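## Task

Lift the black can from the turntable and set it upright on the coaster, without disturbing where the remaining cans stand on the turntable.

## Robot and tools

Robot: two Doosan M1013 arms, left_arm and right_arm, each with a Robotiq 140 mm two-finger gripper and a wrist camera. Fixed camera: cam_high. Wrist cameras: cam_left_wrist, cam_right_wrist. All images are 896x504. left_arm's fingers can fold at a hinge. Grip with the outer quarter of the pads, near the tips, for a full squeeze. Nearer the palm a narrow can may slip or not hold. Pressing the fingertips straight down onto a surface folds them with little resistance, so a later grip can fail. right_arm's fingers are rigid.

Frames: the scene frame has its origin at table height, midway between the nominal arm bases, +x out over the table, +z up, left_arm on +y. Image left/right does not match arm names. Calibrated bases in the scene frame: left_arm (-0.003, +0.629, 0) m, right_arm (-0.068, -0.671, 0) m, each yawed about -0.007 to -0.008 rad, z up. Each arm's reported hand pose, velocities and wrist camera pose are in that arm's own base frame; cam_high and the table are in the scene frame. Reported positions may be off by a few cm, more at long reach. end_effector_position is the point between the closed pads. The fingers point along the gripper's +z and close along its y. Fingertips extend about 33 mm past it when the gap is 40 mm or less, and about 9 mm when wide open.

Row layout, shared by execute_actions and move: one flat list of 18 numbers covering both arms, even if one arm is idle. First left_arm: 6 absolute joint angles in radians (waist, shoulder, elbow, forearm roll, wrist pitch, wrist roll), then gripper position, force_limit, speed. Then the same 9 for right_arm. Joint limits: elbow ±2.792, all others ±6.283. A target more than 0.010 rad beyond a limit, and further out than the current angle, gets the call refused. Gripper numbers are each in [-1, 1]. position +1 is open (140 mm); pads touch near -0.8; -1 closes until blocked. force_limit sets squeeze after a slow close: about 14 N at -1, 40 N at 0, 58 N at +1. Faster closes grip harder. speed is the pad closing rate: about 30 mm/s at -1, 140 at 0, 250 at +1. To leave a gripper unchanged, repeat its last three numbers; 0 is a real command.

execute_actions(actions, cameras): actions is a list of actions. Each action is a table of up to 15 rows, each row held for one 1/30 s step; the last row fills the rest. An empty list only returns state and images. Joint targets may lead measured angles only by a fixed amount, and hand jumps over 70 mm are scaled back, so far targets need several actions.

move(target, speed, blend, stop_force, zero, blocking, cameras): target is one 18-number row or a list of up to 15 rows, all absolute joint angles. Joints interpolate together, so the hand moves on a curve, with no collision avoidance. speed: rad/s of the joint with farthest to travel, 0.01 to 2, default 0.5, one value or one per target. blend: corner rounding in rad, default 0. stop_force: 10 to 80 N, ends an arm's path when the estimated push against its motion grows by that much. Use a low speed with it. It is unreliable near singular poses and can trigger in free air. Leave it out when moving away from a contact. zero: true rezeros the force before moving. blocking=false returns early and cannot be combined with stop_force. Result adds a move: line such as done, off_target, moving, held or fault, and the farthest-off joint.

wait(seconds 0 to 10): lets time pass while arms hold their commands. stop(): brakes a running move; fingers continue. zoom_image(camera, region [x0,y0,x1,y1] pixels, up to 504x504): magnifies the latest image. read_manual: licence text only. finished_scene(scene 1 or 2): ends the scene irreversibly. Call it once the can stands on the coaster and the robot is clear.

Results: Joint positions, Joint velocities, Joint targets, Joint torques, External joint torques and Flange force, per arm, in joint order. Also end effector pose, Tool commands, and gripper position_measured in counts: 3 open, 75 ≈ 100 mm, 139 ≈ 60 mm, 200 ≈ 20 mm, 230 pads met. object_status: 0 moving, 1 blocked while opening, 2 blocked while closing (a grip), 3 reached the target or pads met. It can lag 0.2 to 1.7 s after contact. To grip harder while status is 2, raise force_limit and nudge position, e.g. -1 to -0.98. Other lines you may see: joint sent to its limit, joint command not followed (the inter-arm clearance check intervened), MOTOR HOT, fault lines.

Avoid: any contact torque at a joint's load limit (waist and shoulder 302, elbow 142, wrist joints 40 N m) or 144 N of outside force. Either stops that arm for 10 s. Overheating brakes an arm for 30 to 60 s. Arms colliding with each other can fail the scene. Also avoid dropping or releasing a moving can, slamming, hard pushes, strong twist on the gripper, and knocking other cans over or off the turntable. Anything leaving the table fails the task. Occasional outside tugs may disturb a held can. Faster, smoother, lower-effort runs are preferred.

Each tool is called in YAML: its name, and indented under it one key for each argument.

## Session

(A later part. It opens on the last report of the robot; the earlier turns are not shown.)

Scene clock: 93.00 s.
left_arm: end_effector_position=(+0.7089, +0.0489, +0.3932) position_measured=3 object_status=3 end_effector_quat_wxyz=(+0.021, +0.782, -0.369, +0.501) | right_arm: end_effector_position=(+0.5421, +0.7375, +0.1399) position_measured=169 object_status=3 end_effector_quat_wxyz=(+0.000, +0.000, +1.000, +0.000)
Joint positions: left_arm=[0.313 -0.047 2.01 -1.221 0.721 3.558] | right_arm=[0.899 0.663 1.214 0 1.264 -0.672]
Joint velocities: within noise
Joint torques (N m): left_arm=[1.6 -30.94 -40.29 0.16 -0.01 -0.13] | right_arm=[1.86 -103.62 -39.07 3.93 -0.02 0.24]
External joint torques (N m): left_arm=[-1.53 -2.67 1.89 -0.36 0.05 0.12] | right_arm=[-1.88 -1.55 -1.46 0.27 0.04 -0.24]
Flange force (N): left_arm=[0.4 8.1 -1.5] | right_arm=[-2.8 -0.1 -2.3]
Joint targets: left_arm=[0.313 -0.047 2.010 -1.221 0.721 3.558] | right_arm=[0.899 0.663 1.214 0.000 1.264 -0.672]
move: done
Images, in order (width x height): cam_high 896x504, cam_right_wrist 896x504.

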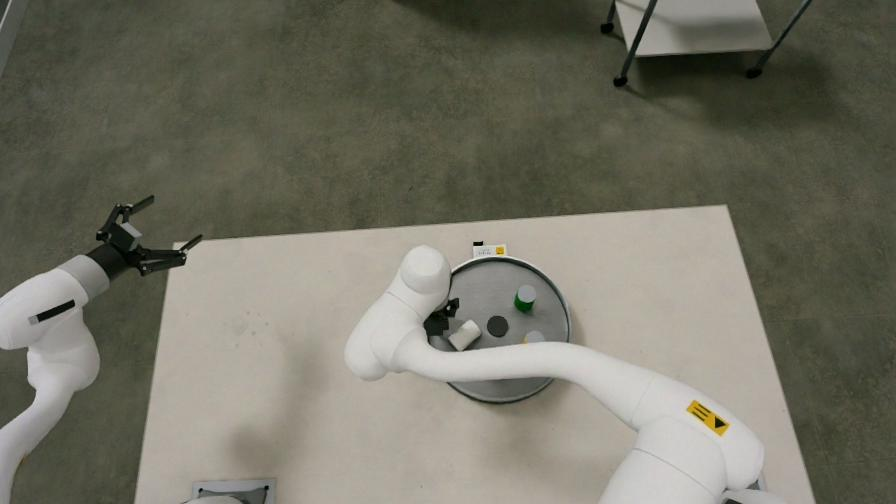

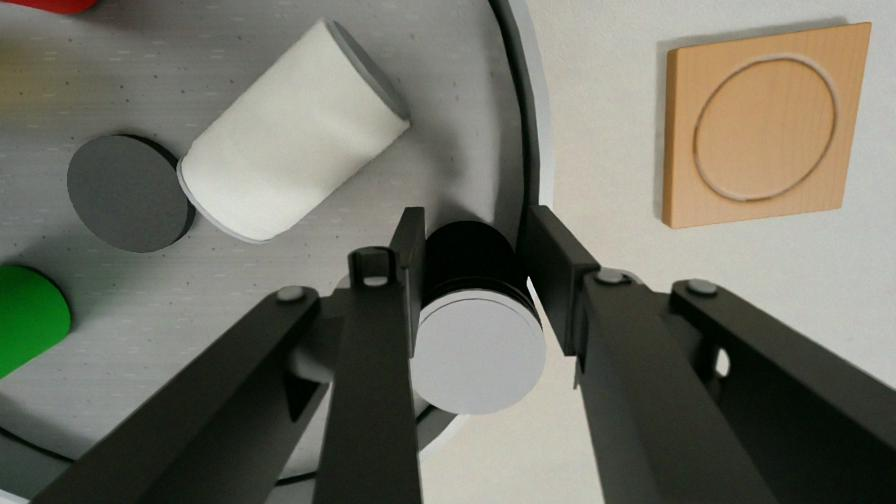

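execute_actions:
  actions:
    - [[0.313,-0.047,2.01,-1.221,0.721,3.558,1,1,1,0.8992,0.6632,1.214,0,1.2644,-0.6716,0.3,0,0],[0.313,-0.047,2.01,-1.221,0.721,3.558,1,1,1,0.8992,0.6632,1.214,0,1.2644,-0.6716,0.3,0,0],[0.313,-0.047,2.01,-1.221,0.721,3.558,1,1,1,0.8992,0.6632,1.214,0,1.2644,-0.6716,0.3,0,0],[0.313,-0.047,2.01,-1.221,0.721,3.558,1,1,1,0.8992,0.6632,1.214,0,1.2644,-0.6716,0.3,0,0],[0.313,-0.047,2.01,-1.221,0.721,3.558,1,1,1,0.8992,0.6632,1.214,0,1.2644,-0.6716,0.3,0,0],[0.313,-0.047,2.01,-1.221,0.721,3.558,1,1,1,0.8992,0.6632,1.214,0,1.2644,-0.6716,-1,0,0]]
  cameras: ["cam_right_wrist"]

Scene clock: 95.63 s.
left_arm: end_effector_position=(+0.7089, +0.0489, +0.3932) position_measured=3 object_status=3 end_effector_quat_wxyz=(+0.021, +0.782, -0.369, +0.501) | right_arm: end_effector_position=(+0.5422, +0.7375, +0.1401) position_measured=158 object_status=2 end_effector_quat_wxyz=(+0.000, +0.000, +1.000, +0.000)
Joint positions: left_arm=[0.313 -0.047 2.01 -1.221 0.721 3.558] | right_arm=[0.899 0.663 1.214 0 1.264 -0.672]
Joint velocities: within noise
Joint torques (N m): left_arm=[1.62 -30.91 -40.17 0.15 -0.02 -0.1] | right_arm=[0.87 -96.66 -35.45 3.58 -0.26 0.17]
External joint torques (N m): left_arm=[-1.52 -2.82 1.71 -0.36 0.06 0.09] | right_arm=[-0.65 -8.63 -5.13 0.63 0.27 -0.17]
Flange force (N): left_arm=[0.8 7.9 -1.6] | right_arm=[-1.1 -0.1 -10.0]
Joint targets: left_arm=[0.313 -0.047 2.010 -1.221 0.721 3.558] | right_arm=[0.899 0.663 1.214 0.000 1.264 -0.672]
Step readings (joint positions of left_arm | right_arm):
0: [0.313 -0.047 2.010 -1.221 0.721 3.558] | [0.899 0.663 1.214 0.000 1.264 -0.672]
1: [0.313 -0.047 2.010 -1.221 0.721 3.558] | [0.899 0.663 1.214 0.000 1.264 -0.672]
2: [0.313 -0.047 2.010 -1.221 0.721 3.558] | [0.899 0.663 1.214 0.000 1.264 -0.672]
4: [0.313 -0.047 2.010 -1.221 0.721 3.558] | [0.899 0.663 1.214 0.000 1.264 -0.672]
8: [0.313 -0.047 2.010 -1.221 0.721 3.558] | [0.899 0.663 1.214 0.000 1.264 -0.672]
15: [0.313 -0.047 2.010 -1.221 0.721 3.558] | [0.899 0.663 1.214 0.000 1.264 -0.672]
Images, in order (width x height): cam_right_wrist 896x504.

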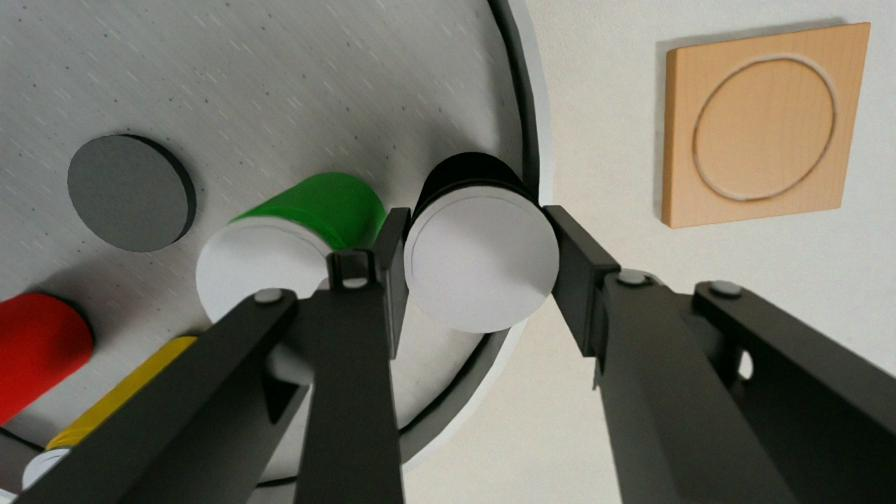

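move:
  target:
    - [0.313,-0.047,2.01,-1.221,0.721,3.558,1,1,1,0.8992,0.6233,1.0973,0,1.4210,-0.6716,-1,0,0]
    - [0.313,-0.047,2.01,-1.221,0.721,3.558,1,1,1,1.0246,0.8927,0.7478,0,1.5011,-0.5462,-1,0,0]
  speed: [0.3,0.4]
  blend: [0.03,0]
  cameras: ["cam_high","cam_right_wrist"]

Scene clock: 97.97 s.
left_arm: end_effector_position=(+0.7089, +0.0489, +0.3932) position_measured=3 object_status=3 end_effector_quat_wxyz=(+0.021, +0.782, -0.369, +0.501) | right_arm: end_effector_position=(+0.5110, +0.9070, +0.1701) position_measured=158 object_status=2 end_effector_quat_wxyz=(+0.000, +0.000, +1.000, +0.000)
Joint positions: left_arm=[0.313 -0.047 2.01 -1.221 0.721 3.558] | right_arm=[1.025 0.893 0.748 0 1.501 -0.546]
Joint velocities: within noise
Joint torques (N m): left_arm=[1.4 -31.09 -40.36 0.15 -0.01 -0.14] | right_arm=[2.19 -123.54 -41.51 4.1 0.11 0.28]
External joint torques (N m): left_arm=[-1.41 -2.45 1.89 -0.35 0.05 0.12] | right_arm=[-2.54 -0.48 -0.86 0.29 -0.09 -0.28]
Flange force (N): left_arm=[0.2 7.7 -1.3] | right_arm=[-3.5 0.8 -1.2]
Joint targets: left_arm=[0.313 -0.047 2.010 -1.221 0.721 3.558] | right_arm=[1.025 0.893 0.748 0.000 1.501 -0.546]
move: done
Images, in order (width x height): cam_high 896x504, cam_right_wrist 896x504.

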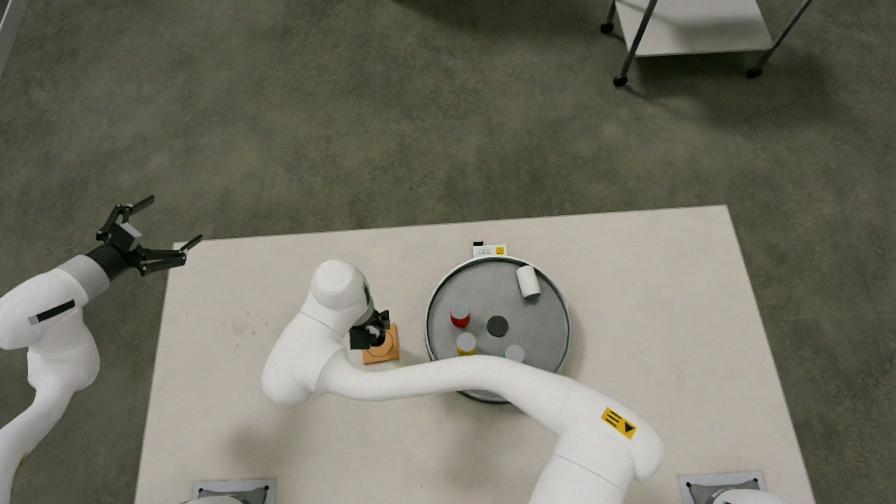

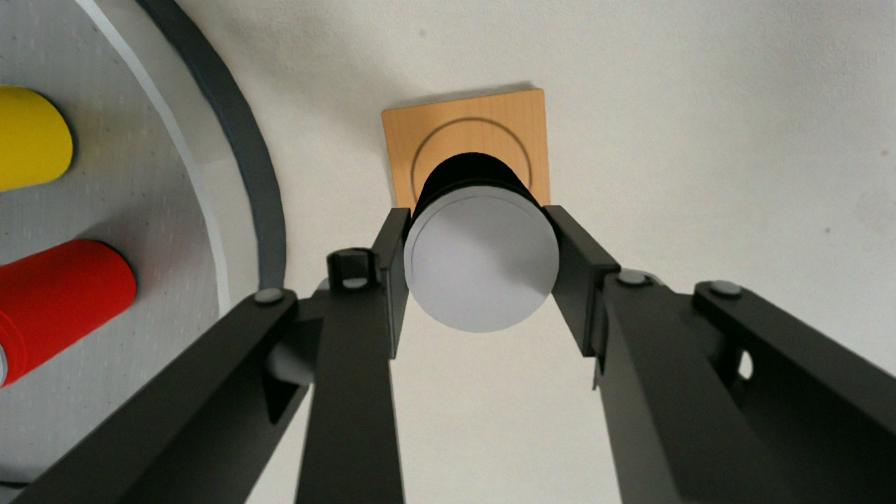

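zoom_image:
  camera: "cam_right_wrist"
  region: [360, 60, 600, 240]

Scaled by 2.100 from the camera's 896x504 image, which has a finer 1280x720 frame.

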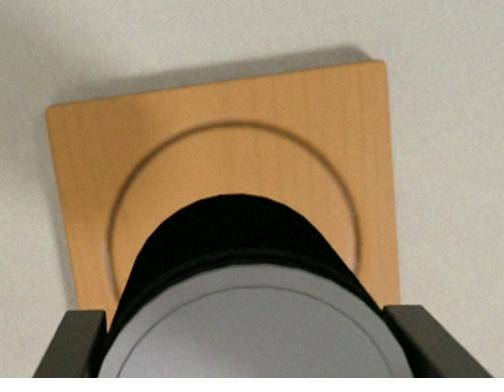

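move:
  target: [0.313,-0.047,2.01,-1.221,0.721,3.558,1,1,1,1.0241,0.9146,0.7876,0,1.4394,-0.5467,-1,0,0]
  speed: 0.15
  cameras: []

move:
  target: [0.313,-0.047,2.01,-1.221,0.721,3.558,1,1,1,1.0241,0.9289,0.8330,0,1.3797,-0.5467,-1,0,0]
  speed: 0.02
  stop_force: 12
  cameras: ["cam_high","cam_right_wrist"]

Scene clock: 100.40 s.
left_arm: end_effector_position=(+0.7089, +0.0489, +0.3932) position_measured=3 object_status=3 end_effector_quat_wxyz=(+0.021, +0.782, -0.369, +0.501) | right_arm: end_effector_position=(+0.5140, +0.9110, +0.1251) position_measured=158 object_status=2 end_effector_quat_wxyz=(+0.000, +0.000, +1.000, +0.000)
Joint positions: left_arm=[0.313 -0.047 2.01 -1.221 0.721 3.558] | right_arm=[1.024 0.915 0.788 0 1.439 -0.547]
Joint velocities: within noise
Joint torques (N m): left_arm=[1.42 -30.95 -40.33 0.19 -0.01 -0.12] | right_arm=[1.94 -124.32 -41.19 4.09 0.11 0.25]
External joint torques (N m): left_arm=[-1.57 -2.6 1.88 -0.41 0.06 0.11] | right_arm=[-2.54 -1.14 -1.05 0.28 -0.1 -0.25]
Flange force (N): left_arm=[0.4 8.1 -1.3] | right_arm=[-3.1 0.1 -1.5]
Joint targets: left_arm=[0.313 -0.047 2.010 -1.221 0.721 3.558] | right_arm=[1.024 0.915 0.788 0.000 1.439 -0.547]
move: done
No camera images: "cameras" was empty.

Scene clock: 102.93 s.
left_arm: end_effector_position=(+0.7089, +0.0489, +0.3932) position_measured=3 object_status=3 end_effector_quat_wxyz=(+0.021, +0.782, -0.369, +0.501) | right_arm: end_effector_position=(+0.5142, +0.9113, +0.0992) position_measured=158 object_status=2 end_effector_quat_wxyz=(+0.000, +0.000, +1.000, +0.000)
Joint positions: left_arm=[0.313 -0.047 2.01 -1.221 0.721 3.558] | right_arm=[1.024 0.924 0.817 0 1.401 -0.547]
Joint velocities: within noise
Joint torques (N m): left_arm=[1.45 -30.99 -40.31 0.18 0 -0.11] | right_arm=[0.36 -99.3 -29.07 3.8 -1.52 0.21]
External joint torques (N m): left_arm=[-1.55 -2.59 1.86 -0.4 0.04 0.09] | right_arm=[-0.16 -26.62 -12.92 0.56 1.54 -0.21]
Flange force (N): left_arm=[0.5 8.0 -1.3] | right_arm=[0.5 -1.5 -26.5]
Joint targets: left_arm=[0.313 -0.047 2.010 -1.221 0.721 3.558] | right_arm=[1.024 0.924 0.817 0.000 1.401 -0.547]
move: contact (right_arm); right_arm: the wrist pitch is farthest, 0.021 rad from its target
Images, in order (width x height): cam_high 896x504, cam_right_wrist 896x504.

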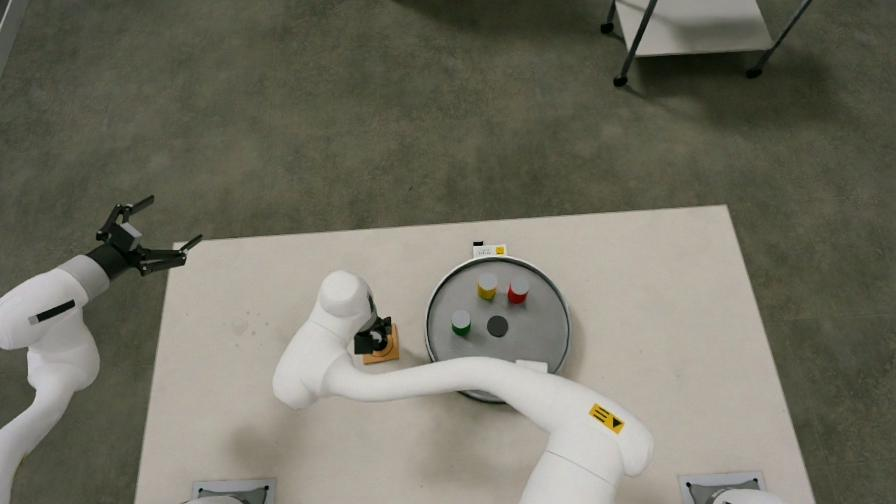

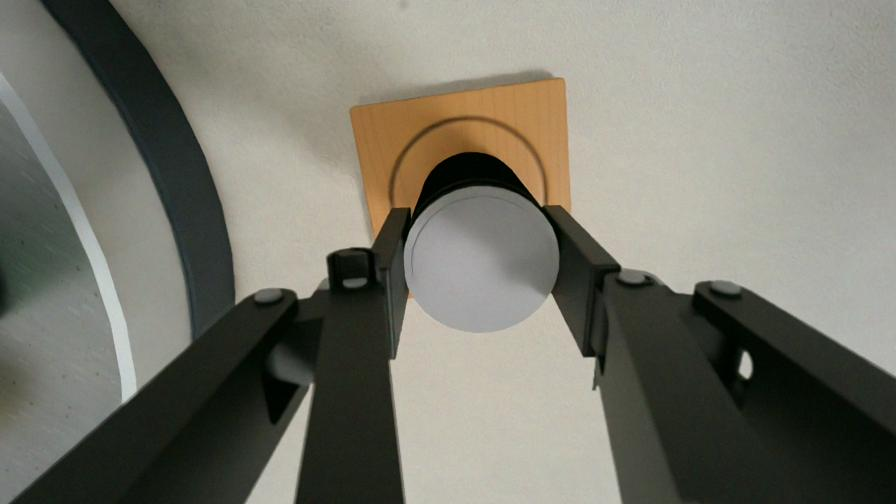

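move:
  target: [0.313,-0.047,2.01,-1.221,0.721,3.558,1,1,1,1.0241,0.9236,0.8158,0,1.4026,-0.5467,-1,0,0]
  speed: 0.05
  cameras: []

move:
  target: [0.313,-0.047,2.01,-1.221,0.721,3.558,1,1,1,1.0241,0.9236,0.8158,0,1.4026,-0.5467,0.3,0,-0.8]
  speed: 0.05
  cameras: ["cam_right_wrist"]

Scene clock: 104.30 s.
left_arm: end_effector_position=(+0.7089, +0.0489, +0.3932) position_measured=3 object_status=3 end_effector_quat_wxyz=(+0.021, +0.782, -0.369, +0.501) | right_arm: end_effector_position=(+0.5141, +0.9111, +0.0998) position_measured=158 object_status=2 end_effector_quat_wxyz=(+0.000, +0.000, +1.000, +0.000)
Joint positions: left_arm=[0.313 -0.047 2.01 -1.221 0.721 3.558] | right_arm=[1.024 0.924 0.816 0 1.403 -0.547]
Joint velocities: within noise
Joint torques (N m): left_arm=[1.2 -30.91 -40.3 0.14 0.01 -0.14] | right_arm=[1.93 -123.51 -40.16 4.08 0.21 0.26]
External joint torques (N m): left_arm=[-1.18 -2.76 1.8 -0.35 0.03 0.13] | right_arm=[-2.12 -2.48 -1.88 0.28 -0.2 -0.26]
Flange force (N): left_arm=[0.1 7.7 -2.0] | right_arm=[-2.9 0.5 -2.7]
Joint targets: left_arm=[0.313 -0.047 2.010 -1.221 0.721 3.558] | right_arm=[1.024 0.924 0.816 0.000 1.403 -0.547]
move: done
No camera images: "cameras" was empty.

Scene clock: 105.40 s.
left_arm: end_effector_position=(+0.7089, +0.0489, +0.3932) position_measured=3 object_status=3 end_effector_quat_wxyz=(+0.021, +0.782, -0.369, +0.501) | right_arm: end_effector_position=(+0.5141, +0.9111, +0.1000) position_measured=91 object_status=0 end_effector_quat_wxyz=(+0.000, +0.000, +1.000, +0.000)
Joint positions: left_arm=[0.313 -0.047 2.01 -1.221 0.721 3.558] | right_arm=[1.024 0.924 0.816 0 1.403 -0.547]
Joint velocities: within noise
Joint torques (N m): left_arm=[1.47 -30.98 -40.2 0.16 -0.02 -0.1] | right_arm=[1.87 -122.88 -40.02 4.04 0.09 0.21]
External joint torques (N m): left_arm=[-1.42 -2.8 1.73 -0.37 0.06 0.09] | right_arm=[-1.33 -3.27 -2.06 0.35 -0.07 -0.21]
Flange force (N): left_arm=[0.6 7.8 -1.7] | right_arm=[-1.9 0.3 -3.4]
Joint targets: left_arm=[0.313 -0.047 2.010 -1.221 0.721 3.558] | right_arm=[1.024 0.924 0.816 0.000 1.403 -0.547]
move: done
Images, in order (width x height): cam_right_wrist 896x504.

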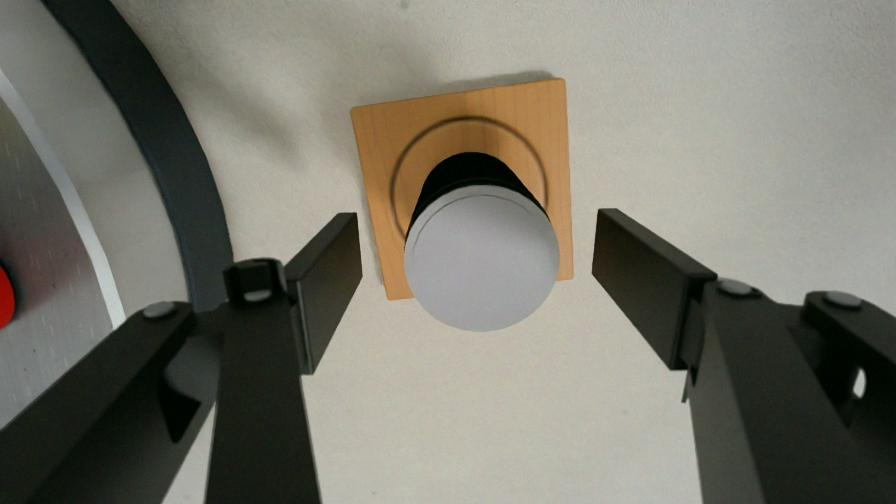

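move:
  target:
    - [0.313,-0.047,2.01,-1.221,0.721,3.558,1,1,1,1.0241,0.9052,0.5991,0,1.6373,-0.5467,0.3,0,-0.8]
    - [0.313,-0.047,2.01,-1.221,0.721,3.558,1,1,1,1.0753,0.3991,1.1562,0,1.5863,-0.50,0.3,0,-0.8]
  speed: [0.3,0.6]
  blend: [0.03,0]
  cameras: ["cam_high","cam_right_wrist"]

Scene clock: 108.87 s.
left_arm: end_effector_position=(+0.7089, +0.0489, +0.3932) position_measured=3 object_status=3 end_effector_quat_wxyz=(+0.021, +0.782, -0.369, +0.501) | right_arm: end_effector_position=(+0.3500, +0.7201, +0.3998) position_measured=91 object_status=3 end_effector_quat_wxyz=(+0.000, -0.002, +1.000, +0.000)
Joint positions: left_arm=[0.313 -0.047 2.01 -1.221 0.721 3.558] | right_arm=[1.075 0.399 1.156 0 1.586 -0.5]
Joint velocities: within noise
Joint torques (N m): left_arm=[1.41 -30.88 -40.26 0.17 0.01 -0.1] | right_arm=[2.18 -83.02 -40.63 4.12 0.11 0.24]
External joint torques (N m): left_arm=[-1.42 -2.7 1.84 -0.39 0.03 0.09] | right_arm=[-2.22 -0.13 -1.84 0.29 -0.1 -0.24]
Flange force (N): left_arm=[0.4 8.0 -1.6] | right_arm=[-4.6 2.4 -3.2]
Joint targets: left_arm=[0.313 -0.047 2.010 -1.221 0.721 3.558] | right_arm=[1.075 0.399 1.156 0.000 1.586 -0.500]
move: done
Images, in order (width x height): cam_high 896x504, cam_right_wrist 896x504.

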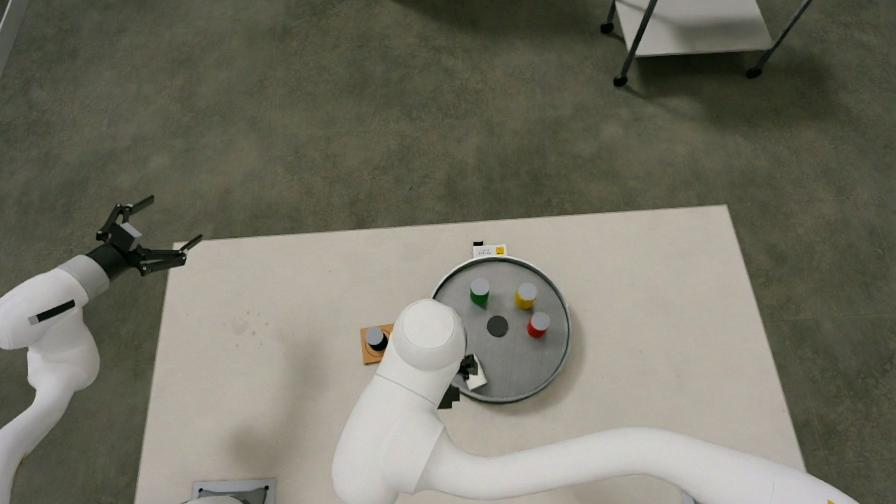

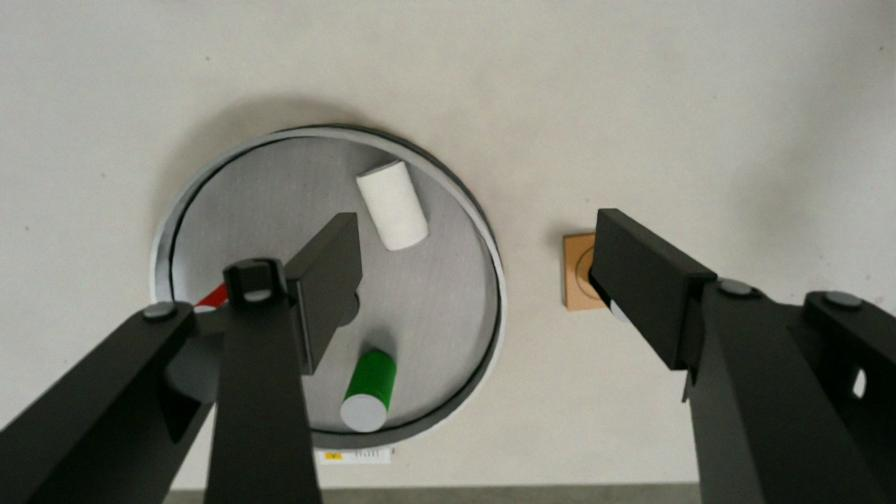

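zoom_image:
  camera: "cam_right_wrist"
  region: [330, 130, 530, 290]

Scaled by 2.520 from the camera's 896x504 image, which has a finer 1280x720 frame.

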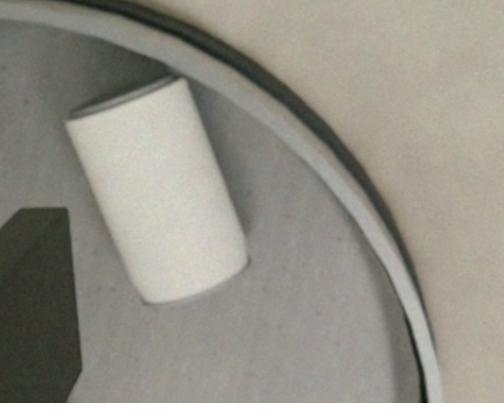

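move:
  target: [0.313,-0.047,2.01,-1.221,0.721,3.558,1,1,1,0.8789,0.5763,1.1560,0,1.4093,-0.6919,0.43,0,0]
  speed: 0.5
  cameras: ["cam_right_wrist"]

Scene clock: 130.47 s.
left_arm: end_effector_position=(+0.7089, +0.0489, +0.3932) position_measured=3 object_status=3 end_effector_quat_wxyz=(+0.021, +0.782, -0.369, +0.501) | right_arm: end_effector_position=(+0.5408, +0.7070, +0.2501) position_measured=75 object_status=3 end_effector_quat_wxyz=(+0.000, +0.000, +1.000, +0.000)
Joint positions: left_arm=[0.313 -0.047 2.01 -1.221 0.721 3.558] | right_arm=[0.879 0.576 1.156 0 1.409 -0.692]
Joint velocities: within noise
Joint torques (N m): left_arm=[1.47 -31.18 -40.22 0.14 -0.01 -0.09] | right_arm=[2.59 -97.13 -40.75 4.02 0.21 0.25]
External joint torques (N m): left_arm=[-1.53 -2.42 1.79 -0.36 0.06 0.07] | right_arm=[-3 -1.93 -1.19 0.31 -0.19 -0.25]
Flange force (N): left_arm=[0.5 7.6 -1.1] | right_arm=[-2.7 -2.5 -1.8]
Joint targets: left_arm=[0.313 -0.047 2.010 -1.221 0.721 3.558] | right_arm=[0.879 0.576 1.156 0.000 1.409 -0.692]
move: done
Images, in order (width x height): cam_right_wrist 896x504.

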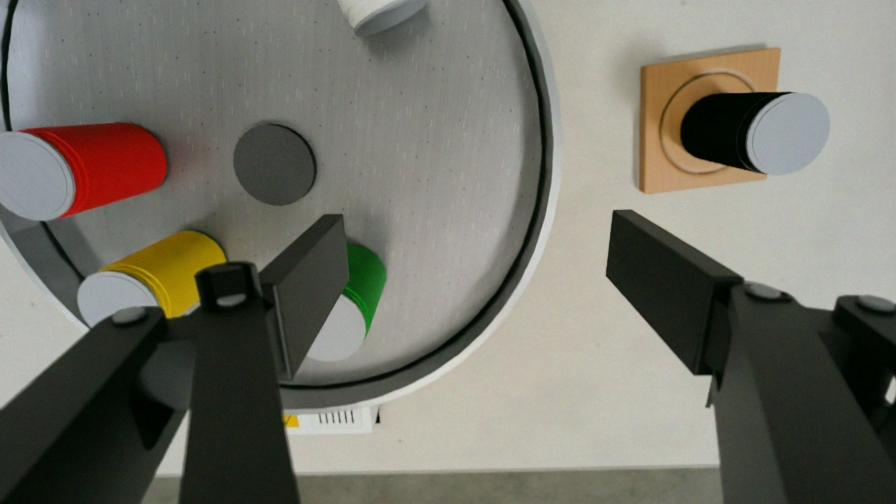

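execute_actions:
  actions: []

Scene clock: 132.57 s.
left_arm: end_effector_position=(+0.7089, +0.0489, +0.3932) position_measured=3 object_status=3 end_effector_quat_wxyz=(+0.021, +0.782, -0.369, +0.501) | right_arm: end_effector_position=(+0.5410, +0.7070, +0.2499) position_measured=75 object_status=3 end_effector_quat_wxyz=(+0.000, +0.000, +1.000, +0.000)
Joint positions: left_arm=[0.313 -0.047 2.01 -1.221 0.721 3.558] | right_arm=[0.879 0.576 1.156 0 1.409 -0.692]
Joint velocities: within noise
Joint torques (N m): left_arm=[1.33 -30.94 -40.2 0.17 0.01 -0.11] | right_arm=[1.67 -97.24 -40.16 4.05 0.08 0.25]
External joint torques (N m): left_arm=[-1.37 -2.76 1.76 -0.38 0.04 0.09] | right_arm=[-2.17 -1.76 -1.79 0.28 -0.06 -0.25]
Flange force (N): left_arm=[0.4 7.8 -1.7] | right_arm=[-3.2 -0.2 -2.8]
Joint targets: left_arm=[0.313 -0.047 2.010 -1.221 0.721 3.558] | right_arm=[0.879 0.576 1.156 0.000 1.409 -0.692]
Tool commands: left_gripper/position=+1.0 left_gripper/force_limit=+1.0 left_gripper/speed=+1.0 right_gripper/position=+0.43 right_gripper/force_limit=+0.0 right_gripper/speed=+0.0

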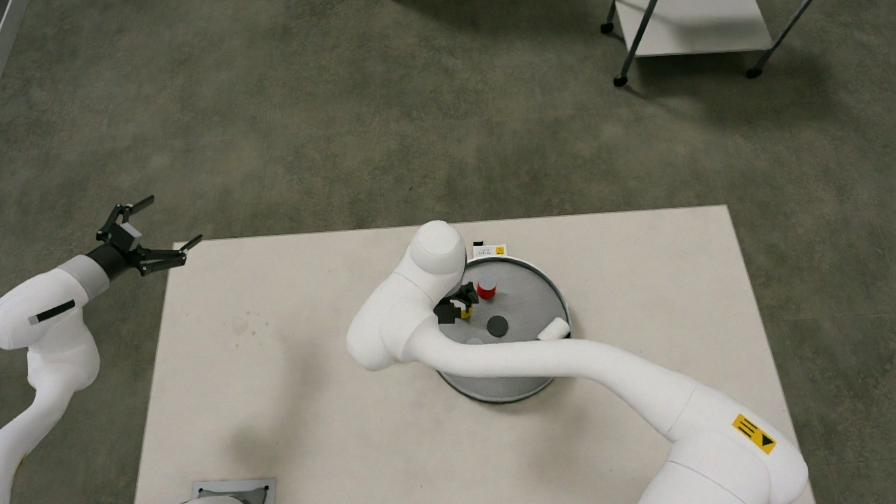

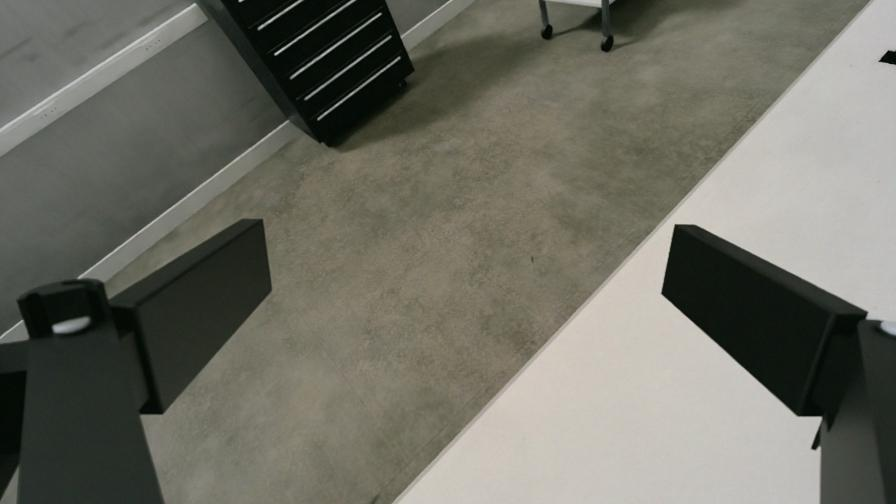

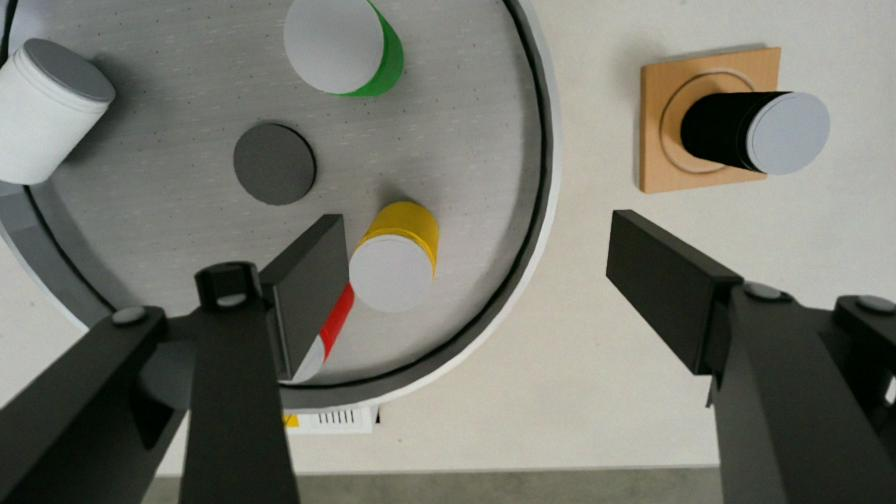

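zoom_image:
  camera: "cam_right_wrist"
  region: [0, 0, 160, 240]

zoom_image:
  camera: "cam_right_wrist"
  region: [600, 20, 880, 220]

Scaled by 2.100 from the camera's 896x504 image, which has a finer 1280x720 frame.

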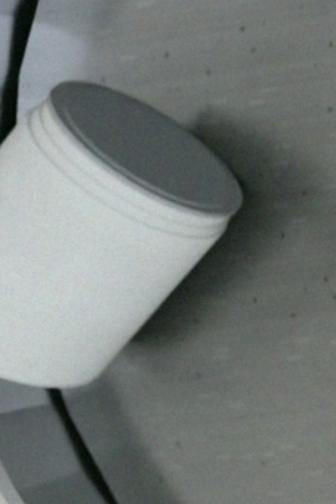

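Scaled by 1.800 from the camera's 896x504 image, which has a finer 1280x720 frame.

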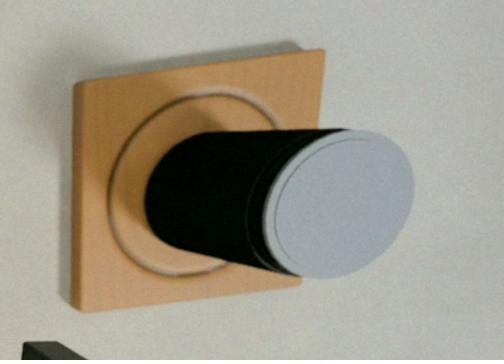

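wait:
  seconds: 0
  cameras: ["cam_right_wrist"]

Scene clock: 146.13 s.
left_arm: end_effector_position=(+0.7089, +0.0489, +0.3932) position_measured=3 object_status=3 end_effector_quat_wxyz=(+0.021, +0.782, -0.369, +0.501) | right_arm: end_effector_position=(+0.5410, +0.7070, +0.2499) position_measured=75 object_status=3 end_effector_quat_wxyz=(+0.000, +0.000, +1.000, +0.000)
Joint positions: left_arm=[0.313 -0.047 2.01 -1.221 0.721 3.558] | right_arm=[0.879 0.576 1.156 0 1.409 -0.692]
Joint velocities: within noise
Joint torques (N m): left_arm=[1.45 -31 -40.18 0.16 -0.01 -0.14] | right_arm=[2.12 -97.16 -40.04 4.09 0.08 0.24]
External joint torques (N m): left_arm=[-1.47 -2.44 1.79 -0.37 0.05 0.12] | right_arm=[-2.27 -2.23 -2 0.26 -0.06 -0.24]
Flange force (N): left_arm=[0.3 7.6 -1.2] | right_arm=[-3.2 -0.5 -3.2]
Joint targets: left_arm=[0.313 -0.047 2.010 -1.221 0.721 3.558] | right_arm=[0.879 0.576 1.156 0.000 1.409 -0.692]
Tool commands: left_gripper/position=+1.0 left_gripper/force_limit=+1.0 left_gripper/speed=+1.0 right_gripper/position=+0.43 right_gripper/force_limit=+0.0 right_gripper/speed=+0.0
Images, in order (width x height): cam_right_wrist 896x504.

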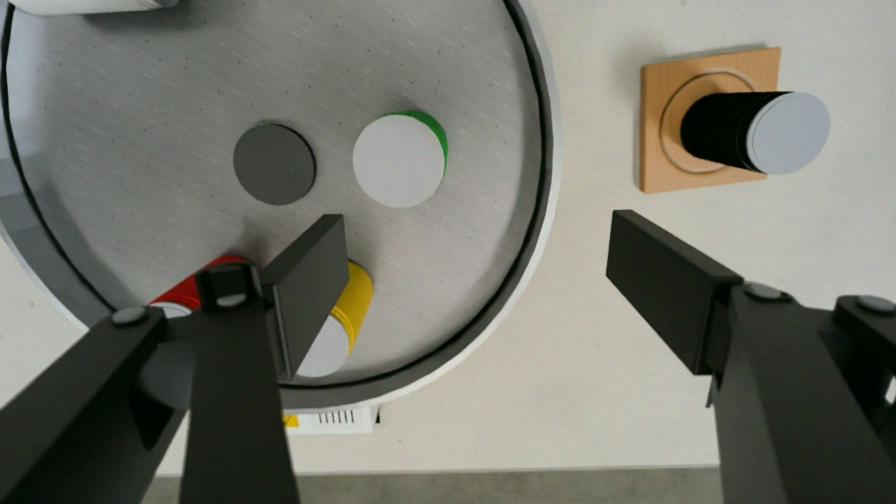

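wait:
  seconds: 3.7
  cameras: ["cam_right_wrist"]

wait:
  seconds: 0.6
  cameras: ["cam_right_wrist"]

wait:
  seconds: 0.6
  cameras: ["cam_right_wrist"]

Scene clock: 150.17 s.
left_arm: end_effector_position=(+0.7089, +0.0489, +0.3932) position_measured=3 object_status=3 end_effector_quat_wxyz=(+0.021, +0.782, -0.369, +0.501) | right_arm: end_effector_position=(+0.5410, +0.7070, +0.2499) position_measured=75 object_status=3 end_effector_quat_wxyz=(+0.000, +0.000, +1.000, +0.000)
Joint positions: left_arm=[0.313 -0.047 2.01 -1.221 0.721 3.558] | right_arm=[0.879 0.576 1.156 0 1.409 -0.692]
Joint velocities: within noise
Joint torques (N m): left_arm=[1.35 -30.9 -40.35 0.17 0.01 -0.1] | right_arm=[1.84 -97.49 -40.14 4.06 0.12 0.22]
External joint torques (N m): left_arm=[-1.48 -2.63 1.94 -0.4 0.04 0.08] | right_arm=[-1.5 -1.77 -1.84 0.3 -0.1 -0.22]
Flange force (N): left_arm=[0.3 8.1 -1.4] | right_arm=[-2.7 0.3 -2.8]
Joint targets: left_arm=[0.313 -0.047 2.010 -1.221 0.721 3.558] | right_arm=[0.879 0.576 1.156 0.000 1.409 -0.692]
Tool commands: left_gripper/position=+1.0 left_gripper/force_limit=+1.0 left_gripper/speed=+1.0 right_gripper/position=+0.43 right_gripper/force_limit=+0.0 right_gripper/speed=+0.0
wait: 3.70 s; at rest from the start
Images, in order (width x height): cam_right_wrist 896x504.

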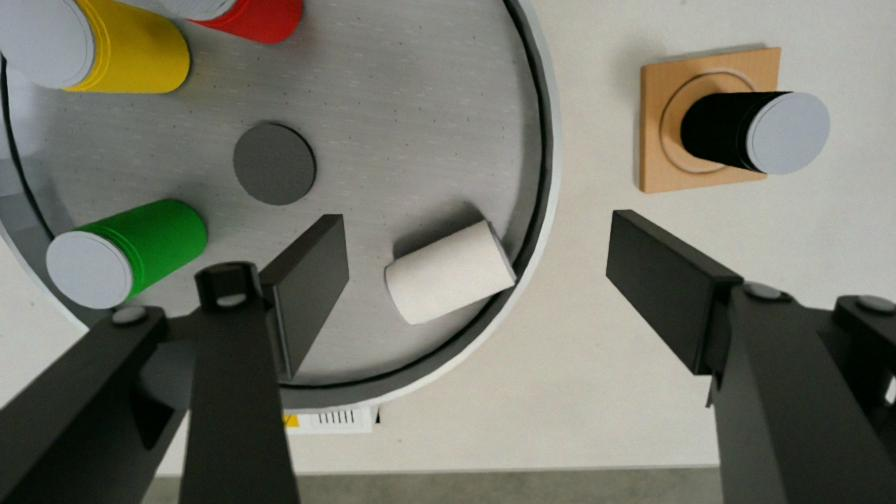

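Scene clock: 150.77 s.
left_arm: end_effector_position=(+0.7089, +0.0489, +0.3932) position_measured=3 object_status=3 end_effector_quat_wxyz=(+0.021, +0.782, -0.369, +0.501) | right_arm: end_effector_position=(+0.5410, +0.7070, +0.2499) position_measured=75 object_status=3 end_effector_quat_wxyz=(+0.000, +0.000, +1.000, +0.000)
Joint positions: left_arm=[0.313 -0.047 2.01 -1.221 0.721 3.558] | right_arm=[0.879 0.576 1.156 0 1.409 -0.692]
Joint velocities: within noise
Joint torques (N m): left_arm=[1.26 -30.74 -40.25 0.15 -0.02 -0.12] | right_arm=[1.78 -97.4 -40 4.01 0.07 0.25]
External joint torques (N m): left_arm=[-1.22 -2.99 1.8 -0.36 0.07 0.1] | right_arm=[-1.82 -2 -2.04 0.35 -0.04 -0.25]
Flange force (N): left_arm=[0.4 8.0 -2.3] | right_arm=[-3.1 0.3 -3.3]
Joint targets: left_arm=[0.313 -0.047 2.010 -1.221 0.721 3.558] | right_arm=[0.879 0.576 1.156 0.000 1.409 -0.692]
Tool commands: left_gripper/position=+1.0 left_gripper/force_limit=+1.0 left_gripper/speed=+1.0 right_gripper/position=+0.43 right_gripper/force_limit=+0.0 right_gripper/speed=+0.0
wait: 0.60 s; at rest by 0.17 s
Images, in order (width x height): cam_right_wrist 896x504.

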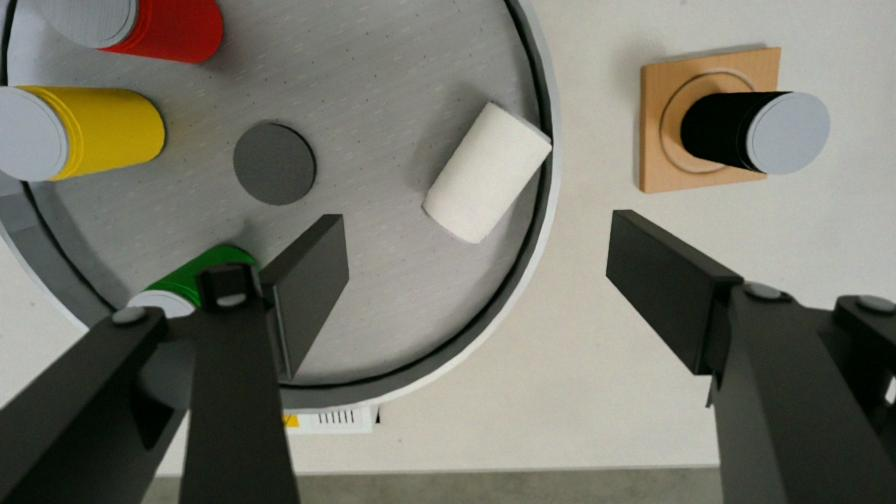

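Scene clock: 151.37 s.
left_arm: end_effector_position=(+0.7089, +0.0489, +0.3932) position_measured=3 object_status=3 end_effector_quat_wxyz=(+0.021, +0.782, -0.369, +0.501) | right_arm: end_effector_position=(+0.5410, +0.7070, +0.2499) position_measured=75 object_status=3 end_effector_quat_wxyz=(+0.000, +0.000, +1.000, +0.000)
Joint positions: left_arm=[0.313 -0.047 2.01 -1.221 0.721 3.558] | right_arm=[0.879 0.576 1.156 0 1.409 -0.692]
Joint velocities: within noise
Joint torques (N m): left_arm=[1.43 -30.88 -40.25 0.17 0.02 -0.11] | right_arm=[1.86 -97.38 -40.11 4.08 0.13 0.26]
External joint torques (N m): left_arm=[-1.41 -2.71 1.82 -0.37 0.02 0.1] | right_arm=[-1.37 -2.14 -1.94 0.29 -0.1 -0.27]
Flange force (N): left_arm=[0.4 7.9 -1.6] | right_arm=[-2.4 0.1 -3.1]
Joint targets: left_arm=[0.313 -0.047 2.010 -1.221 0.721 3.558] | right_arm=[0.879 0.576 1.156 0.000 1.409 -0.692]
Tool commands: left_gripper/position=+1.0 left_gripper/force_limit=+1.0 left_gripper/speed=+1.0 right_gripper/position=+0.43 right_gripper/force_limit=+0.0 right_gripper/speed=+0.0
wait: 0.60 s; at rest by 0.17 s
Images, in order (width x height): cam_right_wrist 896x504.

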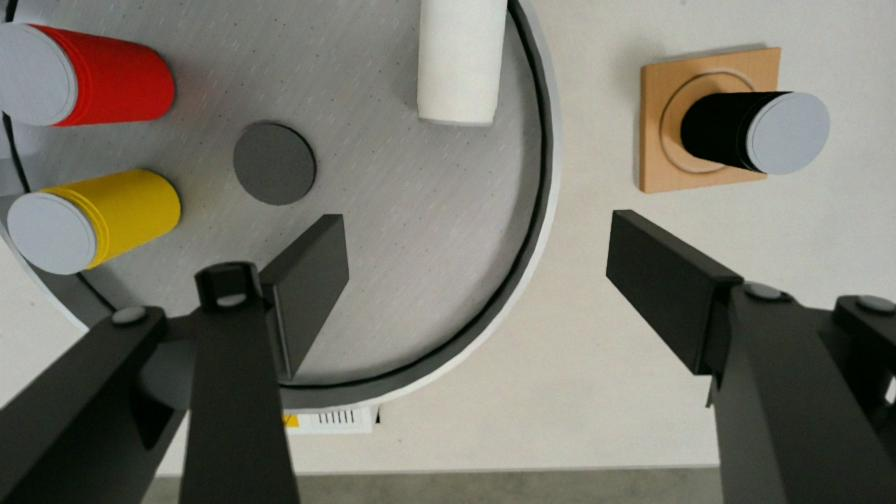

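zoom_image:
  camera: "cam_right_wrist"
  region: [390, 0, 530, 140]

Scaled by 3.600 from the camera's 896x504 image, which has a finer 1280x720 frame.

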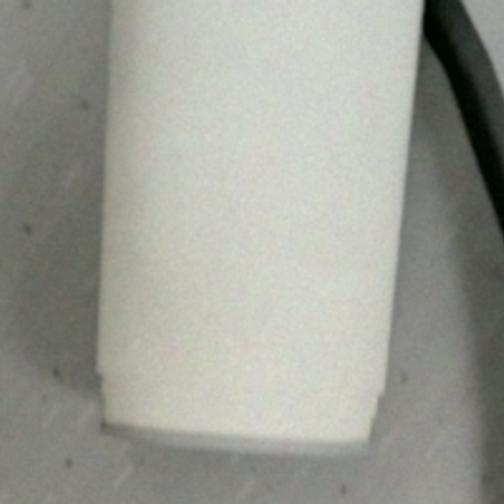

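move:
  target: [0.313,-0.047,2.01,-1.221,0.721,3.558,1,1,1,0.5735,0.0145,2.1366,0,0.2051,1.5708,0.12,0,0]
  speed: 1.0
  cameras: ["cam_high", "cam_right_wrist"]

Scene clock: 169.80 s.
left_arm: end_effector_position=(+0.7089, +0.0489, +0.3932) position_measured=3 object_status=3 end_effector_quat_wxyz=(+0.021, +0.782, -0.369, +0.501) | right_arm: end_effector_position=(+0.5790, +0.4151, +0.2308) position_measured=114 object_status=3 end_effector_quat_wxyz=(-0.108, +0.886, +0.261, +0.367)
Joint positions: left_arm=[0.313 -0.047 2.01 -1.221 0.721 3.558] | right_arm=[0.574 0.015 2.137 0 0.205 1.571]
Joint velocities: within noise
Joint torques (N m): left_arm=[1.27 -31.01 -40.26 0.14 0 -0.1] | right_arm=[1.93 -39.19 -35.57 3.38 -1.89 0.28]
External joint torques (N m): left_arm=[-1.31 -2.6 1.85 -0.36 0.05 0.08] | right_arm=[-2.03 0.07 -2.01 0.27 -0.13 -0.28]
Flange force (N): left_arm=[0.3 7.7 -1.7] | right_arm=[0.0 0.0 0.0]
Joint targets: left_arm=[0.313 -0.047 2.010 -1.221 0.721 3.558] | right_arm=[0.574 0.015 2.137 0.000 0.205 1.571]
move: done
Images, in order (width x height): cam_high 896x504, cam_right_wrist 896x504.

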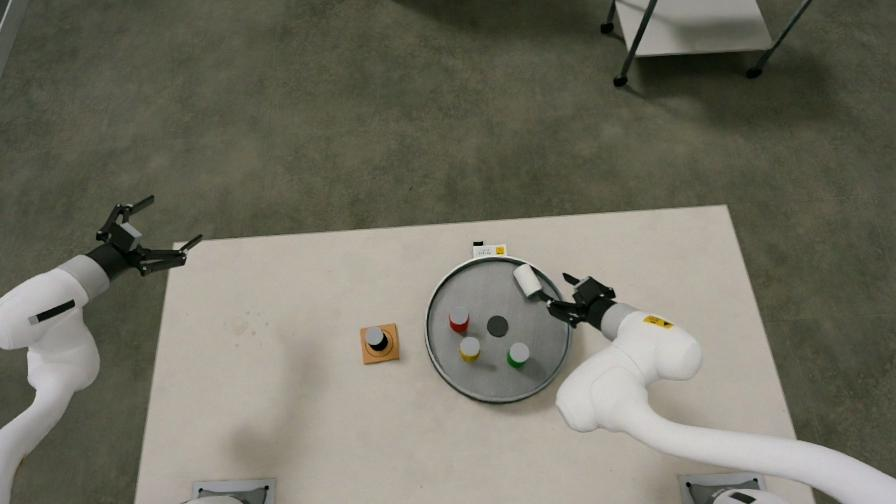

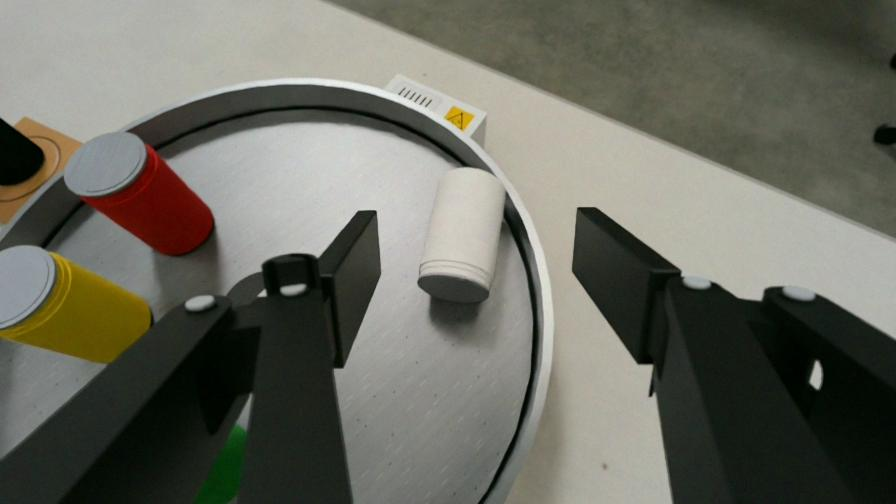

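zoom_image:
  camera: "cam_right_wrist"
  region: [200, 240, 340, 340]

zoom_image:
  camera: "cam_right_wrist"
  region: [380, 140, 560, 320]

zoom_image:
  camera: "cam_high"
  region: [410, 240, 590, 420]

Scaled by 3.600 from the camera's 896x504 image, which has a finer 1280x720 frame.

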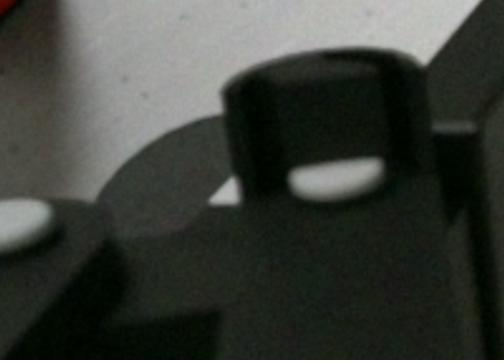

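Scaled by 2.800 from the camera's 896x504 image, which has a finer 1280x720 frame.

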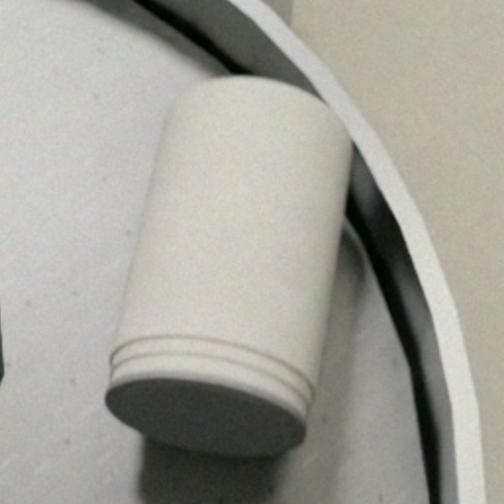

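Scaled by 2.800 from the camera's 896x504 image, which has a finer 1280x720 frame.

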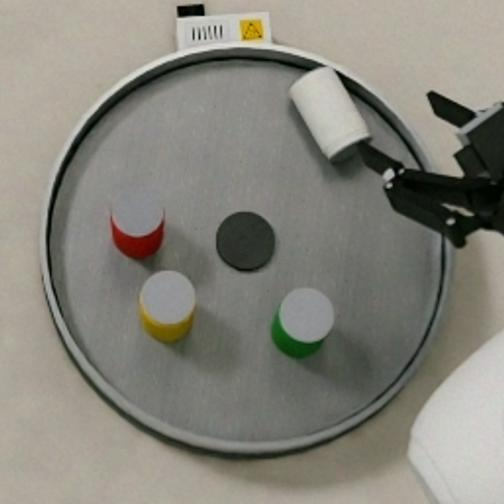

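move:
  target: [0.313,-0.047,2.01,-1.221,0.721,3.558,1,1,1,0.5761,0.0845,1.9445,0,0.5890,-1.5708,0.12,0,0]
  speed: 1.5
  cameras: ["cam_right_wrist"]

Scene clock: 185.80 s.
left_arm: end_effector_position=(+0.7089, +0.0489, +0.3932) position_measured=3 object_status=3 end_effector_quat_wxyz=(+0.021, +0.782, -0.369, +0.501) | right_arm: end_effector_position=(+0.5849, +0.4211, +0.2350) position_measured=114 object_status=3 end_effector_quat_wxyz=(+0.248, -0.274, +0.926, +0.074)
Joint positions: left_arm=[0.313 -0.047 2.01 -1.221 0.721 3.558] | right_arm=[0.576 0.084 1.944 0 0.589 -1.571]
Joint velocities: within noise
Joint torques (N m): left_arm=[1.47 -31.14 -40.36 0.16 0 -0.09] | right_arm=[1.78 -47.89 -37.64 3.63 -1.21 0.22]
External joint torques (N m): left_arm=[-1.6 -2.42 1.93 -0.38 0.05 0.07] | right_arm=[-1.61 -0.59 -1.89 0.3 -0.15 -0.22]
Flange force (N): left_arm=[0.4 7.9 -1.1] | right_arm=[-3.2 -3.9 -0.9]
Joint targets: left_arm=[0.313 -0.047 2.010 -1.221 0.721 3.558] | right_arm=[0.576 0.084 1.944 0.000 0.589 -1.571]
move: done
Images, in order (width x height): cam_right_wrist 896x504.

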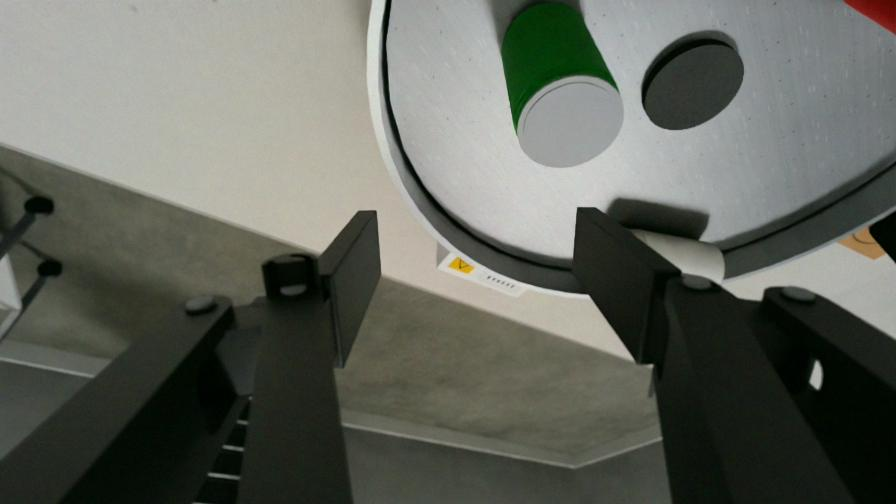

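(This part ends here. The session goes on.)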